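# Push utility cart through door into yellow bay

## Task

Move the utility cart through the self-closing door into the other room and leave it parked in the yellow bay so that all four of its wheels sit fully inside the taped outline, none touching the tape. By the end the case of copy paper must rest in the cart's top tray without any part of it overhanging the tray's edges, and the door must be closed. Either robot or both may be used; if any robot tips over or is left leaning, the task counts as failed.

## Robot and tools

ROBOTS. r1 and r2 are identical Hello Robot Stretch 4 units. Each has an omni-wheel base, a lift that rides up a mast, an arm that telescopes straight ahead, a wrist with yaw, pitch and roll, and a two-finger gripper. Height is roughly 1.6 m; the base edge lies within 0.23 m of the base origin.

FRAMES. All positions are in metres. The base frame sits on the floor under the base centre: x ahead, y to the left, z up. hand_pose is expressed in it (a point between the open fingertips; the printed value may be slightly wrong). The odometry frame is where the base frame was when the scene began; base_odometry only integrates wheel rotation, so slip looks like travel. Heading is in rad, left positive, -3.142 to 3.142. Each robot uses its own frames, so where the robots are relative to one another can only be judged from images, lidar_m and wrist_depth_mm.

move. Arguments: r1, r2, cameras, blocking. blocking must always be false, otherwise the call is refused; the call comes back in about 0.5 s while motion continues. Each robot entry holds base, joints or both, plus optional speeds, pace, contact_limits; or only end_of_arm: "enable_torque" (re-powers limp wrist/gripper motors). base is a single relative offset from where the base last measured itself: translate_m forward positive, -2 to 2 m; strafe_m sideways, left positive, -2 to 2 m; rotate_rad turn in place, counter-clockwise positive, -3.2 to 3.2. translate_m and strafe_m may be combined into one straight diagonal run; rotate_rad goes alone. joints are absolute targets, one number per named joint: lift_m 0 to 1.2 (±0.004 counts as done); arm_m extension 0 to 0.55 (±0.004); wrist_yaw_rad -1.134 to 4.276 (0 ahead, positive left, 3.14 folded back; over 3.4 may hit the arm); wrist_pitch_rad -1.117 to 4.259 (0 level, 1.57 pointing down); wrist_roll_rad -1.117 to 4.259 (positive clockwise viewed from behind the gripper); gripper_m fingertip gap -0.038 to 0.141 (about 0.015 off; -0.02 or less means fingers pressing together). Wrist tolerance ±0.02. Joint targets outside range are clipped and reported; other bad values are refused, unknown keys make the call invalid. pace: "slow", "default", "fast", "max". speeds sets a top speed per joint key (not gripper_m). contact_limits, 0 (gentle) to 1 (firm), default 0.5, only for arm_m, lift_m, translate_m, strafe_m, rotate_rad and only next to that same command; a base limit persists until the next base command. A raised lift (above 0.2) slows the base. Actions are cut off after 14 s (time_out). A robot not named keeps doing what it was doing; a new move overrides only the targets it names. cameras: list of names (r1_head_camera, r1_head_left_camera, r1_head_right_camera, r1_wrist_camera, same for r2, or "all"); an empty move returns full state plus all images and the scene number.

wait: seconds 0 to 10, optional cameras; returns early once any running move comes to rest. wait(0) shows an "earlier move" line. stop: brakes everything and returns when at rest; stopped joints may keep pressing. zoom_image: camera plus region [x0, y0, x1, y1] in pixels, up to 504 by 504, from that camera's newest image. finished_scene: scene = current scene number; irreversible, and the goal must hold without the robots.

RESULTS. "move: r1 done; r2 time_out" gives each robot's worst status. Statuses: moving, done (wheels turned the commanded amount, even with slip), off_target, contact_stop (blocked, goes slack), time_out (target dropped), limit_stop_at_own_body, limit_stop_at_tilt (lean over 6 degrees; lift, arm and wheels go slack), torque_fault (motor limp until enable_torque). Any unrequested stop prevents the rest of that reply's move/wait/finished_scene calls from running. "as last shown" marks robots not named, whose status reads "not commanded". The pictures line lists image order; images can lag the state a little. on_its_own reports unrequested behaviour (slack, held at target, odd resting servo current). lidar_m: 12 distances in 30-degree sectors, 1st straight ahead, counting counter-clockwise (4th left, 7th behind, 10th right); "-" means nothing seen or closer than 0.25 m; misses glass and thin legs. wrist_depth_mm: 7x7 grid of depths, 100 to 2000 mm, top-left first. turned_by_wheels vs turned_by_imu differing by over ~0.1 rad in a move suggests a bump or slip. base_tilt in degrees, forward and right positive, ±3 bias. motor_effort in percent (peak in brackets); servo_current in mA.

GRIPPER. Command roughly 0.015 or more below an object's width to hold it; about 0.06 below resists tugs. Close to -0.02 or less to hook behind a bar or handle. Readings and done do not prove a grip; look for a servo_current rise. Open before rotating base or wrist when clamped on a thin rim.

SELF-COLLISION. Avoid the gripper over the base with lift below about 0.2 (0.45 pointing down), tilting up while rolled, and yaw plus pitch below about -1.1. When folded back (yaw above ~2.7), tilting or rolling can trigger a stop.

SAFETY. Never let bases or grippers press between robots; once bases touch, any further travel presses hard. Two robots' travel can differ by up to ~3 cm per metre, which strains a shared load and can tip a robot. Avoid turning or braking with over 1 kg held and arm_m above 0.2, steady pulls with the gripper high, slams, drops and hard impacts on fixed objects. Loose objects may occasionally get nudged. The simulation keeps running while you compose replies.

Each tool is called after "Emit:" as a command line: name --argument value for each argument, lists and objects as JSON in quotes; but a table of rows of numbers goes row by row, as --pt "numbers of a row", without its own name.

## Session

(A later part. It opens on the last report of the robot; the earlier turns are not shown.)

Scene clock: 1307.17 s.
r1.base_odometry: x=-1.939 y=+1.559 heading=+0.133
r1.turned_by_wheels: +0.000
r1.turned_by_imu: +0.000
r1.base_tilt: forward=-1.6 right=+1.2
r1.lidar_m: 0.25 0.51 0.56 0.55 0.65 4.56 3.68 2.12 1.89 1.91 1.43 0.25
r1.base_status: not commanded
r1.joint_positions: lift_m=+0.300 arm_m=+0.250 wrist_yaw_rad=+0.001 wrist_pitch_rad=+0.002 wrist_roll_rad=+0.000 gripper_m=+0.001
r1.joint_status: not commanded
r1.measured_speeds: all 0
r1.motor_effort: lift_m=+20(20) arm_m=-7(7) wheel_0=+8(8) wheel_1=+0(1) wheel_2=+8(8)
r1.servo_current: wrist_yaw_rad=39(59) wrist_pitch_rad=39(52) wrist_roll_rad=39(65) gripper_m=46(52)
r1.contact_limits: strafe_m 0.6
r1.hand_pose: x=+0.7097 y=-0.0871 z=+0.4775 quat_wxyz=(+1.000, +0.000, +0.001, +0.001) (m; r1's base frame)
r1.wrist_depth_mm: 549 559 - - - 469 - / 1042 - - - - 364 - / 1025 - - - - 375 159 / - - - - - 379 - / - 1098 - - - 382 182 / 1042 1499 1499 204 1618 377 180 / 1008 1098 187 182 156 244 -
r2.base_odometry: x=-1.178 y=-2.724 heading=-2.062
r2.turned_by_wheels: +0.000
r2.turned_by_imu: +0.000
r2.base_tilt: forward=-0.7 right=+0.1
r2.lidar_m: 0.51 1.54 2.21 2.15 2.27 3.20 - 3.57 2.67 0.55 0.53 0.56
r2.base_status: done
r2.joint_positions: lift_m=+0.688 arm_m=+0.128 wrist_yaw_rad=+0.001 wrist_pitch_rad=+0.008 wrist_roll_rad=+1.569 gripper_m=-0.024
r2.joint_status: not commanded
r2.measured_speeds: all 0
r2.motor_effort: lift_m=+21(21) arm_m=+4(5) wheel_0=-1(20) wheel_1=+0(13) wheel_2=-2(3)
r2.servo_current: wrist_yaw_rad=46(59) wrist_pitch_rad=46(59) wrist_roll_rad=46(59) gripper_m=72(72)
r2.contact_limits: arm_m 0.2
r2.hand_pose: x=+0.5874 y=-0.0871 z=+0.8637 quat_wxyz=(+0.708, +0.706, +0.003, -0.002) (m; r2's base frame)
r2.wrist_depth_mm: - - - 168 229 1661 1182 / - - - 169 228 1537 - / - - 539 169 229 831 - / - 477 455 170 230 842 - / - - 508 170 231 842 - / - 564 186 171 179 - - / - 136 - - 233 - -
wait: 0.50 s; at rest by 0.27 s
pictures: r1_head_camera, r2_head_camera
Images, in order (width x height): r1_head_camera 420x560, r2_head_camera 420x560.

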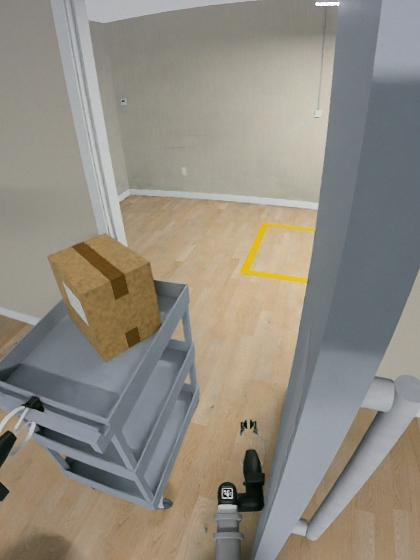

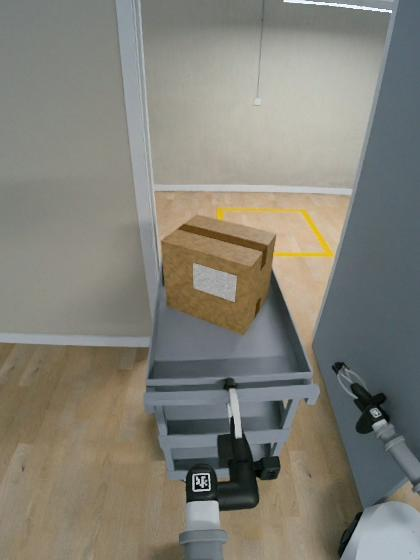

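Emit:
move --blocking false --r2 '{"base": {"strafe_m": 0.04}, "pace": "max"}'

Emit:
wait --seconds 1

Emit:
move --blocking false --r2 '{"base": {"translate_m": 0.4}, "pace": "slow", "contact_limits": {"translate_m": 0.3}}'

Emit:
wait --seconds 6

Emit:
wait --seconds 0.4 --cameras '["r2_head_camera", "r1_head_camera"]'

Scene clock: 1317.10 s.
move: r2 moving
r1: as last shown
r1.base_tilt: forward=-1.6 right=+1.3
r1.lidar_m: 0.25 0.54 0.61 0.55 0.72 4.56 3.67 2.16 1.88 1.90 1.41 0.25
r1.motor_effort: lift_m=+20(20) arm_m=-7(7) wheel_0=+7(8) wheel_1=+0(0) wheel_2=+8(8)
r1.servo_current: wrist_yaw_rad=46(72) wrist_pitch_rad=33(59) wrist_roll_rad=46(65) gripper_m=52(59)
r1.contact_limits: strafe_m 0.6
r1.wrist_depth_mm: 549 564 - - - 466 - / 1025 - - - - 364 - / 1025 - - - - 375 159 / - - - - - 379 - / - - - - - 384 182 / 1025 1464 1430 204 1661 382 180 / 1025 554 187 183 155 244 -
r2.base_odometry: x=-1.145 y=-2.742 heading=-2.061
r2.turned_by_wheels: +0.001
r2.turned_by_imu: +0.001
r2.base_tilt: forward=-0.7 right=+0.0
r2.lidar_m: 0.53 1.54 2.15 2.10 2.20 3.12 - 3.61 2.71 0.56 0.57 0.54
r2.base_status: strafe_m moving
r2.joint_positions: lift_m=+0.688 arm_m=+0.128 wrist_yaw_rad=-0.002 wrist_pitch_rad=+0.008 wrist_roll_rad=+1.569 gripper_m=-0.024
r2.joint_status: not commanded
r2.measured_speeds: translate_m=-0.001 strafe_m=+0.049 rotate_rad=+0.008 lift_m=+0.000 arm_m=+0.000 wrist_yaw_rad=+0.019 wrist_pitch_rad=+0.000 wrist_roll_rad=+0.000
r2.motor_effort: lift_m=+21(21) arm_m=+5(5) wheel_0=-3(19) wheel_1=+1(12) wheel_2=+0(2)
r2.servo_current: wrist_yaw_rad=46(59) wrist_pitch_rad=46(52) wrist_roll_rad=46(59) gripper_m=65(78)
r2.contact_limits: arm_m 0.2
r2.hand_pose: x=+0.5870 y=-0.0881 z=+0.8637 quat_wxyz=(+0.708, +0.706, +0.002, -0.004) (m; r2's base frame)
r2.wrist_depth_mm: - - - 160 219 1618 1138 / - - - 162 222 741 - / - - 496 164 225 820 - / - 484 469 166 227 831 - / - - 517 168 229 854 - / - - 187 171 179 - - / - - - - 235 - -
pictures: none

Scene clock: 1317.50 s.
earlier move: r2 done
r1.base_odometry: x=-1.939 y=+1.559 heading=+0.133
r1.turned_by_wheels: +0.000
r1.turned_by_imu: +0.000
r1.base_tilt: forward=-1.6 right=+1.2
r1.lidar_m: 0.25 0.54 0.60 0.57 0.72 4.53 3.70 2.15 1.88 1.91 1.42 0.26
r1.base_status: not commanded
r1.joint_positions: lift_m=+0.300 arm_m=+0.250 wrist_yaw_rad=+0.001 wrist_pitch_rad=+0.002 wrist_roll_rad=+0.000 gripper_m=+0.001
r1.joint_status: not commanded
r1.measured_speeds: all 0
r1.motor_effort: lift_m=+20(20) arm_m=-7(7) wheel_0=+7(8) wheel_1=+0(0) wheel_2=+8(8)
r1.servo_current: wrist_yaw_rad=39(72) wrist_pitch_rad=33(59) wrist_roll_rad=39(65) gripper_m=46(59)
r1.contact_limits: strafe_m 0.6
r1.hand_pose: x=+0.7097 y=-0.0871 z=+0.4775 quat_wxyz=(+1.000, +0.000, +0.001, +0.001) (m; r1's base frame)
r1.wrist_depth_mm: 544 564 - - - 466 - / 1042 - - - - 366 - / 1042 - - - - 375 159 / - - - - - 382 - / - - - - - 379 182 / 1042 1464 1499 203 1708 377 180 / 1008 554 187 183 155 244 -
r2.base_odometry: x=-1.143 y=-2.743 heading=-2.061
r2.turned_by_wheels: +0.000
r2.turned_by_imu: +0.000
r2.base_tilt: forward=-0.7 right=+0.0
r2.lidar_m: 0.51 1.57 2.16 2.11 2.24 3.10 - 3.60 2.74 0.56 0.58 0.52
r2.base_status: done
r2.joint_positions: lift_m=+0.688 arm_m=+0.128 wrist_yaw_rad=+0.001 wrist_pitch_rad=+0.008 wrist_roll_rad=+1.569 gripper_m=-0.024
r2.joint_status: not commanded
r2.measured_speeds: all 0
r2.motor_effort: lift_m=+21(21) arm_m=+4(5) wheel_0=+4(19) wheel_1=+0(12) wheel_2=+0(2)
r2.servo_current: wrist_yaw_rad=46(59) wrist_pitch_rad=52(59) wrist_roll_rad=59(59) gripper_m=65(78)
r2.contact_limits: arm_m 0.2
r2.hand_pose: x=+0.5874 y=-0.0870 z=+0.8637 quat_wxyz=(+0.708, +0.706, +0.003, -0.002) (m; r2's base frame)
r2.wrist_depth_mm: - - - 163 221 1618 1138 / - - - 163 223 798 - / - - 500 165 227 831 - / - 488 466 167 228 820 - / - - 517 169 230 831 - / - - 187 170 179 - - / - 136 - - 234 - -
wait: 0.40 of 1 s (r2 has come to rest)
pictures: none

Scene clock: 1318.00 s.
move: r2 moving
r1: as last shown
r1.base_tilt: forward=-1.6 right=+1.3
r1.lidar_m: 0.25 0.53 0.61 0.57 3.40 4.54 3.66 2.16 1.90 1.91 1.42 0.25
r1.motor_effort: lift_m=+20(20) arm_m=-7(7) wheel_0=+8(8) wheel_1=+0(1) wheel_2=+8(8)
r1.servo_current: wrist_yaw_rad=46(59) wrist_pitch_rad=33(46) wrist_roll_rad=52(52) gripper_m=46(52)
r1.contact_limits: strafe_m 0.6
r1.wrist_depth_mm: 554 564 - - - 469 - / 1042 - - - - 366 - / 1008 - - - - 375 160 / - 1078 - - - 379 - / - 1098 - - - 382 182 / 1042 1464 1464 203 1708 379 180 / 1025 1078 187 184 155 244 -
r2.base_odometry: x=-1.149 y=-2.754 heading=-2.061
r2.turned_by_wheels: +0.000
r2.turned_by_imu: +0.000
r2.base_tilt: forward=-0.7 right=+0.1
r2.lidar_m: 0.53 1.52 2.16 2.09 2.23 3.13 - 3.62 2.75 0.58 0.56 0.54
r2.base_status: translate_m moving
r2.joint_positions: lift_m=+0.688 arm_m=+0.128 wrist_yaw_rad=+0.001 wrist_pitch_rad=+0.008 wrist_roll_rad=+1.569 gripper_m=-0.024
r2.joint_status: not commanded
r2.measured_speeds: translate_m=+0.049 strafe_m=+0.000 rotate_rad=-0.001 lift_m=+0.000 arm_m=+0.000 wrist_yaw_rad=+0.000 wrist_pitch_rad=+0.000 wrist_roll_rad=+0.000
r2.motor_effort: lift_m=+21(21) arm_m=+4(5) wheel_0=+6(11) wheel_1=+7(8) wheel_2=-13(13)
r2.servo_current: wrist_yaw_rad=52(59) wrist_pitch_rad=52(59) wrist_roll_rad=39(52) gripper_m=72(78)
r2.contact_limits: arm_m 0.2; translate_m 0.3
r2.hand_pose: x=+0.5873 y=-0.0872 z=+0.8637 quat_wxyz=(+0.708, +0.706, +0.003, -0.003) (m; r2's base frame)
r2.wrist_depth_mm: - - - 163 221 1661 1138 / - - - 163 223 759 - / - - 508 165 225 831 - / - 484 462 167 228 831 - / - - 517 169 229 831 - / - - 189 170 179 - - / - - - - 235 - -
pictures: none

Scene clock: 1322.77 s.
earlier move: r2 done
r1.base_odometry: x=-1.939 y=+1.559 heading=+0.133
r1.turned_by_wheels: +0.000
r1.turned_by_imu: +0.000
r1.base_tilt: forward=-1.6 right=+1.3
r1.lidar_m: 0.25 0.79 0.58 0.69 3.37 4.56 3.68 2.15 1.89 1.90 1.38 0.25
r1.base_status: not commanded
r1.joint_positions: lift_m=+0.300 arm_m=+0.250 wrist_yaw_rad=+0.001 wrist_pitch_rad=+0.002 wrist_roll_rad=+0.000 gripper_m=+0.001
r1.joint_status: not commanded
r1.measured_speeds: all 0
r1.motor_effort: lift_m=+20(20) arm_m=-7(7) wheel_0=+7(8) wheel_1=+0(1) wheel_2=+8(8)
r1.servo_current: wrist_yaw_rad=33(65) wrist_pitch_rad=46(52) wrist_roll_rad=52(72) gripper_m=46(59)
r1.contact_limits: strafe_m 0.6
r1.hand_pose: x=+0.7097 y=-0.0871 z=+0.4775 quat_wxyz=(+1.000, +0.000, +0.001, +0.001) (m; r1's base frame)
r1.wrist_depth_mm: 554 591 654 - - 466 - / 699 1098 - - - 366 - / 1008 - - - - 375 159 / - - - - - 379 - / - - - - - 379 181 / - 1808 210 203 1756 379 181 / - 132 179 146 155 243 -
r2.base_odometry: x=-1.331 y=-3.096 heading=-2.061
r2.turned_by_wheels: +0.000
r2.turned_by_imu: +0.002
r2.base_tilt: forward=-0.7 right=+0.1
r2.lidar_m: 0.53 1.13 1.62 2.08 2.23 3.14 - 3.64 0.59 0.57 0.65 0.50
r2.base_status: done
r2.joint_positions: lift_m=+0.688 arm_m=+0.128 wrist_yaw_rad=+0.001 wrist_pitch_rad=+0.008 wrist_roll_rad=+1.569 gripper_m=-0.024
r2.joint_status: not commanded
r2.measured_speeds: all 0
r2.motor_effort: lift_m=+21(21) arm_m=+4(5) wheel_0=+6(13) wheel_1=+4(9) wheel_2=-5(14)
r2.servo_current: wrist_yaw_rad=39(65) wrist_pitch_rad=52(59) wrist_roll_rad=39(65) gripper_m=72(78)
r2.contact_limits: arm_m 0.2; translate_m 0.3
r2.hand_pose: x=+0.5873 y=-0.0872 z=+0.8637 quat_wxyz=(+0.708, +0.706, +0.003, -0.003) (m; r2's base frame)
r2.wrist_depth_mm: - - - 134 189 - - / - 504 462 140 197 - - / - 449 436 146 208 - - / - - 504 153 215 - - / - - 615 161 225 - - / - - 188 168 179 1537 521 / - - - - - - 459
wait: 4.77 of 6 s (r2 has come to rest)
pictures: none

Scene clock: 1323.17 s.
r1.base_odometry: x=-1.939 y=+1.559 heading=+0.133
r1.turned_by_wheels: +0.000
r1.turned_by_imu: +0.000
r1.base_tilt: forward=-1.6 right=+1.3
r1.lidar_m: 0.25 0.77 0.58 0.68 3.38 4.57 3.65 2.15 1.88 1.89 1.41 0.25
r1.base_status: not commanded
r1.joint_positions: lift_m=+0.300 arm_m=+0.250 wrist_yaw_rad=+0.001 wrist_pitch_rad=+0.002 wrist_roll_rad=+0.000 gripper_m=+0.001
r1.joint_status: not commanded
r1.measured_speeds: all 0
r1.motor_effort: lift_m=+20(20) arm_m=-7(7) wheel_0=+8(8) wheel_1=+0(1) wheel_2=+8(8)
r1.servo_current: wrist_yaw_rad=33(65) wrist_pitch_rad=46(52) wrist_roll_rad=46(72) gripper_m=46(59)
r1.contact_limits: strafe_m 0.6
r1.hand_pose: x=+0.7097 y=-0.0871 z=+0.4775 quat_wxyz=(+1.000, +0.000, +0.001, +0.001) (m; r1's base frame)
r1.wrist_depth_mm: 549 591 661 - - 466 - / 699 1078 - - - 364 - / 1025 - - - - 375 159 / - - - - - 382 - / - - - - - 379 182 / - 1756 210 202 1661 379 181 / - 132 179 146 155 244 -
r2.base_odometry: x=-1.331 y=-3.096 heading=-2.061
r2.turned_by_wheels: +0.000
r2.turned_by_imu: +0.000
r2.base_tilt: forward=-0.6 right=+0.0
r2.lidar_m: 0.55 1.13 1.62 2.08 2.21 3.14 - 3.63 0.55 0.58 0.65 0.52
r2.base_status: done
r2.joint_positions: lift_m=+0.688 arm_m=+0.128 wrist_yaw_rad=+0.001 wrist_pitch_rad=+0.008 wrist_roll_rad=+1.569 gripper_m=-0.024
r2.joint_status: not commanded
r2.measured_speeds: all 0
r2.motor_effort: lift_m=+21(21) arm_m=+4(5) wheel_0=+6(13) wheel_1=+5(9) wheel_2=-6(14)
r2.servo_current: wrist_yaw_rad=46(65) wrist_pitch_rad=46(59) wrist_roll_rad=46(65) gripper_m=72(78)
r2.contact_limits: arm_m 0.2; translate_m 0.3
r2.hand_pose: x=+0.5873 y=-0.0872 z=+0.8637 quat_wxyz=(+0.708, +0.706, +0.003, -0.003) (m; r2's base frame)
r2.wrist_depth_mm: - - - 134 189 - - / - 500 466 140 197 - - / - 452 439 146 208 - - / - - 508 153 216 - - / - - 615 160 225 - - / - - 188 168 179 1537 521 / - - - - - - 459
wait: 0.40 s; at rest by 0.27 s
pictures: r1_head_camera, r2_head_camera
Images, in order (width x height): r1_head_camera 420x560, r2_head_camera 420x560.

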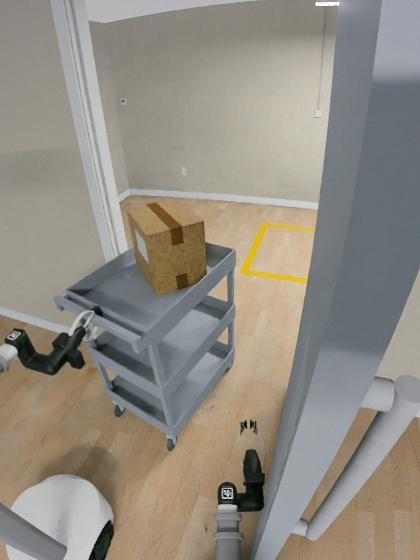

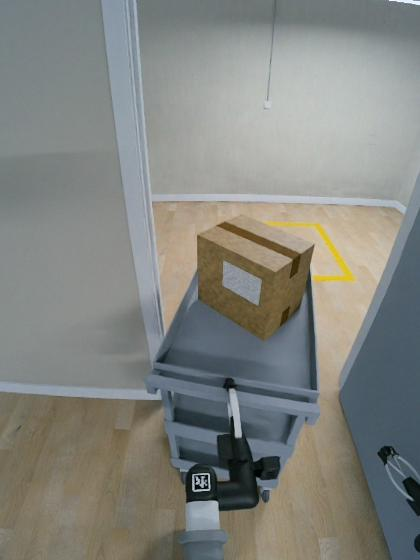

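Emit:
move --blocking false --r2 '{"base": {"translate_m": 0.3, "strafe_m": -0.075}, "pace": "slow", "contact_limits": {"translate_m": 0.3, "strafe_m": 0.3}}'

Emit:
wait --seconds 5

Emit:
wait --seconds 0.4 --cameras '["r2_head_camera", "r1_head_camera"]'

r2: "contact_limits": translate_m and strafe_m are given together and make one move, which takes one limit: state it under one of them only
Scene clock: 1359.20 s.
r1.base_odometry: x=-1.939 y=+1.559 heading=+0.133
r1.turned_by_wheels: +0.000
r1.turned_by_imu: +0.000
r1.base_tilt: forward=-1.6 right=+1.2
r1.lidar_m: 0.25 0.77 0.55 0.70 3.37 4.54 3.68 2.15 1.90 1.90 1.40 0.25
r1.base_status: not commanded
r1.joint_positions: lift_m=+0.300 arm_m=+0.250 wrist_yaw_rad=+0.001 wrist_pitch_rad=+0.002 wrist_roll_rad=+0.000 gripper_m=+0.001
r1.joint_status: not commanded
r1.measured_speeds: all 0
r1.motor_effort: lift_m=+20(20) arm_m=-7(7) wheel_0=+7(8) wheel_1=+0(1) wheel_2=+8(8)
r1.servo_current: wrist_yaw_rad=46(65) wrist_pitch_rad=46(52) wrist_roll_rad=46(72) gripper_m=46(59)
r1.contact_limits: strafe_m 0.6
r1.hand_pose: x=+0.7097 y=-0.0871 z=+0.4775 quat_wxyz=(+1.000, +0.000, +0.001, +0.001) (m; r1's base frame)
r1.wrist_depth_mm: 549 597 661 - - 466 - / 691 1098 - - - 366 - / 1008 - - - - 375 159 / - - - - - 379 - / - - - - - 382 181 / - 1756 209 204 1661 382 180 / - 132 178 146 155 242 -
r2.base_odometry: x=-1.331 y=-3.096 heading=-2.061
r2.turned_by_wheels: +0.000
r2.turned_by_imu: +0.000
r2.base_tilt: forward=-0.7 right=+0.0
r2.lidar_m: 0.54 1.13 1.61 2.09 2.18 3.13 - 3.64 0.57 0.58 0.66 0.53
r2.base_status: done
r2.joint_positions: lift_m=+0.688 arm_m=+0.128 wrist_yaw_rad=+0.001 wrist_pitch_rad=+0.008 wrist_roll_rad=+1.569 gripper_m=-0.024
r2.joint_status: not commanded
r2.measured_speeds: all 0
r2.motor_effort: lift_m=+21(21) arm_m=+4(5) wheel_0=+6(13) wheel_1=+4(9) wheel_2=-5(14)
r2.servo_current: wrist_yaw_rad=59(65) wrist_pitch_rad=52(59) wrist_roll_rad=52(65) gripper_m=72(78)
r2.contact_limits: arm_m 0.2; translate_m 0.3
r2.hand_pose: x=+0.5873 y=-0.0872 z=+0.8637 quat_wxyz=(+0.708, +0.706, +0.003, -0.003) (m; r2's base frame)
r2.wrist_depth_mm: - - - 134 189 - - / - 500 462 140 197 - - / - 449 439 146 207 - - / - - 512 153 216 - - / - - 609 160 226 - - / - - 188 168 179 1576 521 / - - - - - - 455
pictures: none

not run: a call was refused earlier in this reply.

not run: a call was refused earlier in this reply.

Emit:
move --blocking false --r2 '{"base": {"translate_m": 0.3, "strafe_m": -0.075}, "pace": "slow", "contact_limits": {"translate_m": 0.3}}'

Emit:
wait --seconds 5

Emit:
wait --seconds 0.4 --cameras '["r2_head_camera", "r1_head_camera"]'

Scene clock: 1363.83 s.
move: r2 moving
r1.base_odometry: x=-1.939 y=+1.559 heading=+0.133
r1.turned_by_wheels: +0.000
r1.turned_by_imu: +0.000
r1.base_tilt: forward=-1.6 right=+1.3
r1.lidar_m: 0.25 0.75 0.55 2.86 3.37 4.54 3.65 2.13 1.90 1.91 1.40 0.25
r1.base_status: not commanded
r1.joint_positions: lift_m=+0.300 arm_m=+0.250 wrist_yaw_rad=+0.001 wrist_pitch_rad=+0.002 wrist_roll_rad=+0.000 gripper_m=+0.001
r1.joint_status: not commanded
r1.measured_speeds: all 0
r1.motor_effort: lift_m=+20(20) arm_m=-7(7) wheel_0=+8(8) wheel_1=+0(0) wheel_2=+8(8)
r1.servo_current: wrist_yaw_rad=39(59) wrist_pitch_rad=39(46) wrist_roll_rad=46(72) gripper_m=46(59)
r1.contact_limits: strafe_m 0.6
r1.hand_pose: x=+0.7097 y=-0.0871 z=+0.4775 quat_wxyz=(+1.000, +0.000, +0.001, +0.001) (m; r1's base frame)
r1.wrist_depth_mm: 554 597 668 - - 466 - / 691 1118 - - - 364 - / 1008 - - - - 375 159 / - - - - - 379 - / - - - - - 379 182 / - 1708 193 202 1661 379 180 / - 132 179 146 156 243 -
r2.base_odometry: x=-1.340 y=-3.105 heading=-2.061
r2.turned_by_wheels: +0.001
r2.turned_by_imu: +0.001
r2.base_tilt: forward=-0.7 right=+0.1
r2.lidar_m: 0.55 1.13 1.61 2.07 2.23 3.11 - 3.63 0.57 0.56 0.65 0.52
r2.base_status: translate_m moving; strafe_m moving
r2.joint_positions: lift_m=+0.688 arm_m=+0.128 wrist_yaw_rad=+0.001 wrist_pitch_rad=+0.008 wrist_roll_rad=+1.569 gripper_m=-0.024
r2.joint_status: not commanded
r2.measured_speeds: translate_m=+0.049 strafe_m=-0.012 rotate_rad=+0.001 lift_m=+0.000 arm_m=+0.000 wrist_yaw_rad=+0.000 wrist_pitch_rad=+0.000 wrist_roll_rad=+0.000
r2.motor_effort: lift_m=+21(21) arm_m=+5(5) wheel_0=+9(11) wheel_1=+7(7) wheel_2=-8(12)
r2.servo_current: wrist_yaw_rad=52(52) wrist_pitch_rad=46(59) wrist_roll_rad=52(59) gripper_m=72(72)
r2.contact_limits: arm_m 0.2; translate_m 0.3
r2.hand_pose: x=+0.5873 y=-0.0872 z=+0.8637 quat_wxyz=(+0.708, +0.706, +0.003, -0.003) (m; r2's base frame)
r2.wrist_depth_mm: - - - 133 187 - - / - 477 462 139 196 - - / - 449 436 144 206 - - / - - 512 152 214 - - / - - 621 158 226 - - / - - 188 168 179 1618 521 / - - - - - - 455
pictures: none

Scene clock: 1367.67 s.
earlier move: r2 done
r1.base_odometry: x=-1.939 y=+1.559 heading=+0.133
r1.turned_by_wheels: +0.000
r1.turned_by_imu: +0.000
r1.base_tilt: forward=-1.6 right=+1.2
r1.lidar_m: 0.25 0.62 0.63 2.84 3.38 4.54 3.68 2.18 1.91 1.90 1.39 0.25
r1.base_status: not commanded
r1.joint_positions: lift_m=+0.300 arm_m=+0.250 wrist_yaw_rad=+0.001 wrist_pitch_rad=+0.002 wrist_roll_rad=+0.000 gripper_m=+0.001
r1.joint_status: not commanded
r1.measured_speeds: all 0
r1.motor_effort: lift_m=+20(20) arm_m=-7(7) wheel_0=+7(8) wheel_1=+0(1) wheel_2=+8(8)
r1.servo_current: wrist_yaw_rad=39(72) wrist_pitch_rad=52(52) wrist_roll_rad=39(72) gripper_m=46(59)
r1.contact_limits: strafe_m 0.6
r1.hand_pose: x=+0.7097 y=-0.0871 z=+0.4775 quat_wxyz=(+1.000, +0.000, +0.001, +0.001) (m; r1's base frame)
r1.wrist_depth_mm: 699 654 654 - - 466 - / - 946 - - - 364 - / 831 - - - - 373 159 / - - - - - 377 - / - - - - - 382 182 / 842 1863 189 203 1060 379 180 / - 140 179 146 155 244 -
r2.base_odometry: x=-1.538 y=-3.325 heading=-2.061
r2.turned_by_wheels: +0.000
r2.turned_by_imu: +0.002
r2.base_tilt: forward=-0.7 right=+0.0
r2.lidar_m: 0.56 0.79 1.18 2.14 2.28 3.22 - 0.69 0.60 0.56 0.57 0.52
r2.base_status: done
r2.joint_positions: lift_m=+0.688 arm_m=+0.128 wrist_yaw_rad=+0.001 wrist_pitch_rad=+0.008 wrist_roll_rad=+1.569 gripper_m=-0.024
r2.joint_status: not commanded
r2.measured_speeds: all 0
r2.motor_effort: lift_m=+21(21) arm_m=+4(5) wheel_0=+5(14) wheel_1=+5(8) wheel_2=-5(12)
r2.servo_current: wrist_yaw_rad=46(59) wrist_pitch_rad=52(59) wrist_roll_rad=33(59) gripper_m=72(78)
r2.contact_limits: arm_m 0.2; translate_m 0.3
r2.hand_pose: x=+0.5873 y=-0.0872 z=+0.8637 quat_wxyz=(+0.708, +0.706, +0.003, -0.003) (m; r2's base frame)
r2.wrist_depth_mm: - - 508 125 179 - - / - 442 427 129 189 - - / - 462 445 138 202 - - / - - 539 147 213 - - / - - - 155 224 - - / - - 188 168 179 1537 500 / - - - - - 1661 455
wait: 3.83 of 5 s (r2 has come to rest)
pictures: none

Scene clock: 1368.07 s.
r1.base_odometry: x=-1.939 y=+1.559 heading=+0.133
r1.turned_by_wheels: +0.000
r1.turned_by_imu: +0.000
r1.base_tilt: forward=-1.6 right=+1.2
r1.lidar_m: 0.25 0.61 0.63 2.84 3.37 4.55 3.66 2.18 1.90 1.91 1.40 0.26
r1.base_status: not commanded
r1.joint_positions: lift_m=+0.300 arm_m=+0.250 wrist_yaw_rad=+0.001 wrist_pitch_rad=+0.002 wrist_roll_rad=+0.000 gripper_m=+0.001
r1.joint_status: not commanded
r1.measured_speeds: all 0
r1.motor_effort: lift_m=+20(20) arm_m=-7(7) wheel_0=+7(8) wheel_1=+0(1) wheel_2=+8(8)
r1.servo_current: wrist_yaw_rad=46(72) wrist_pitch_rad=39(52) wrist_roll_rad=52(72) gripper_m=46(59)
r1.contact_limits: strafe_m 0.6
r1.hand_pose: x=+0.7097 y=-0.0871 z=+0.4775 quat_wxyz=(+1.000, +0.000, +0.001, +0.001) (m; r1's base frame)
r1.wrist_depth_mm: 699 654 661 - - 466 - / - 931 - - - 366 - / 842 - - - - 373 159 / - - - - - 382 - / - - - - - 382 182 / 842 1921 189 204 1098 379 180 / - 140 179 145 156 243 -
r2.base_odometry: x=-1.538 y=-3.325 heading=-2.061
r2.turned_by_wheels: +0.000
r2.turned_by_imu: +0.000
r2.base_tilt: forward=-0.7 right=+0.0
r2.lidar_m: 0.56 0.78 1.19 2.15 2.27 3.20 - 0.68 0.61 0.54 0.57 0.51
r2.base_status: done
r2.joint_positions: lift_m=+0.688 arm_m=+0.128 wrist_yaw_rad=+0.001 wrist_pitch_rad=+0.008 wrist_roll_rad=+1.569 gripper_m=-0.024
r2.joint_status: not commanded
r2.measured_speeds: all 0
r2.motor_effort: lift_m=+21(21) arm_m=+4(5) wheel_0=+5(14) wheel_1=+5(8) wheel_2=-5(12)
r2.servo_current: wrist_yaw_rad=52(59) wrist_pitch_rad=52(59) wrist_roll_rad=46(59) gripper_m=65(78)
r2.contact_limits: arm_m 0.2; translate_m 0.3
r2.hand_pose: x=+0.5873 y=-0.0872 z=+0.8637 quat_wxyz=(+0.708, +0.706, +0.003, -0.003) (m; r2's base frame)
r2.wrist_depth_mm: - - 508 126 179 - - / - 439 424 129 189 - - / - 452 445 138 202 - - / - - 530 147 214 - - / - - - 155 224 - - / - - 187 168 179 1576 504 / - - - - - 1708 462
wait: 0.40 s; at rest by 0.27 s
pictures: r1_head_camera, r2_head_camera
Images, in order (width x height): r1_head_camera 420x560, r2_head_camera 420x560.

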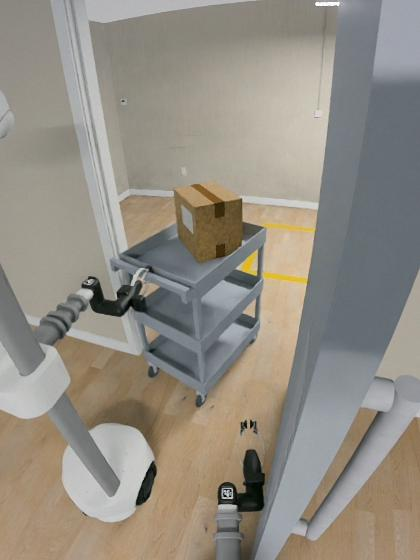

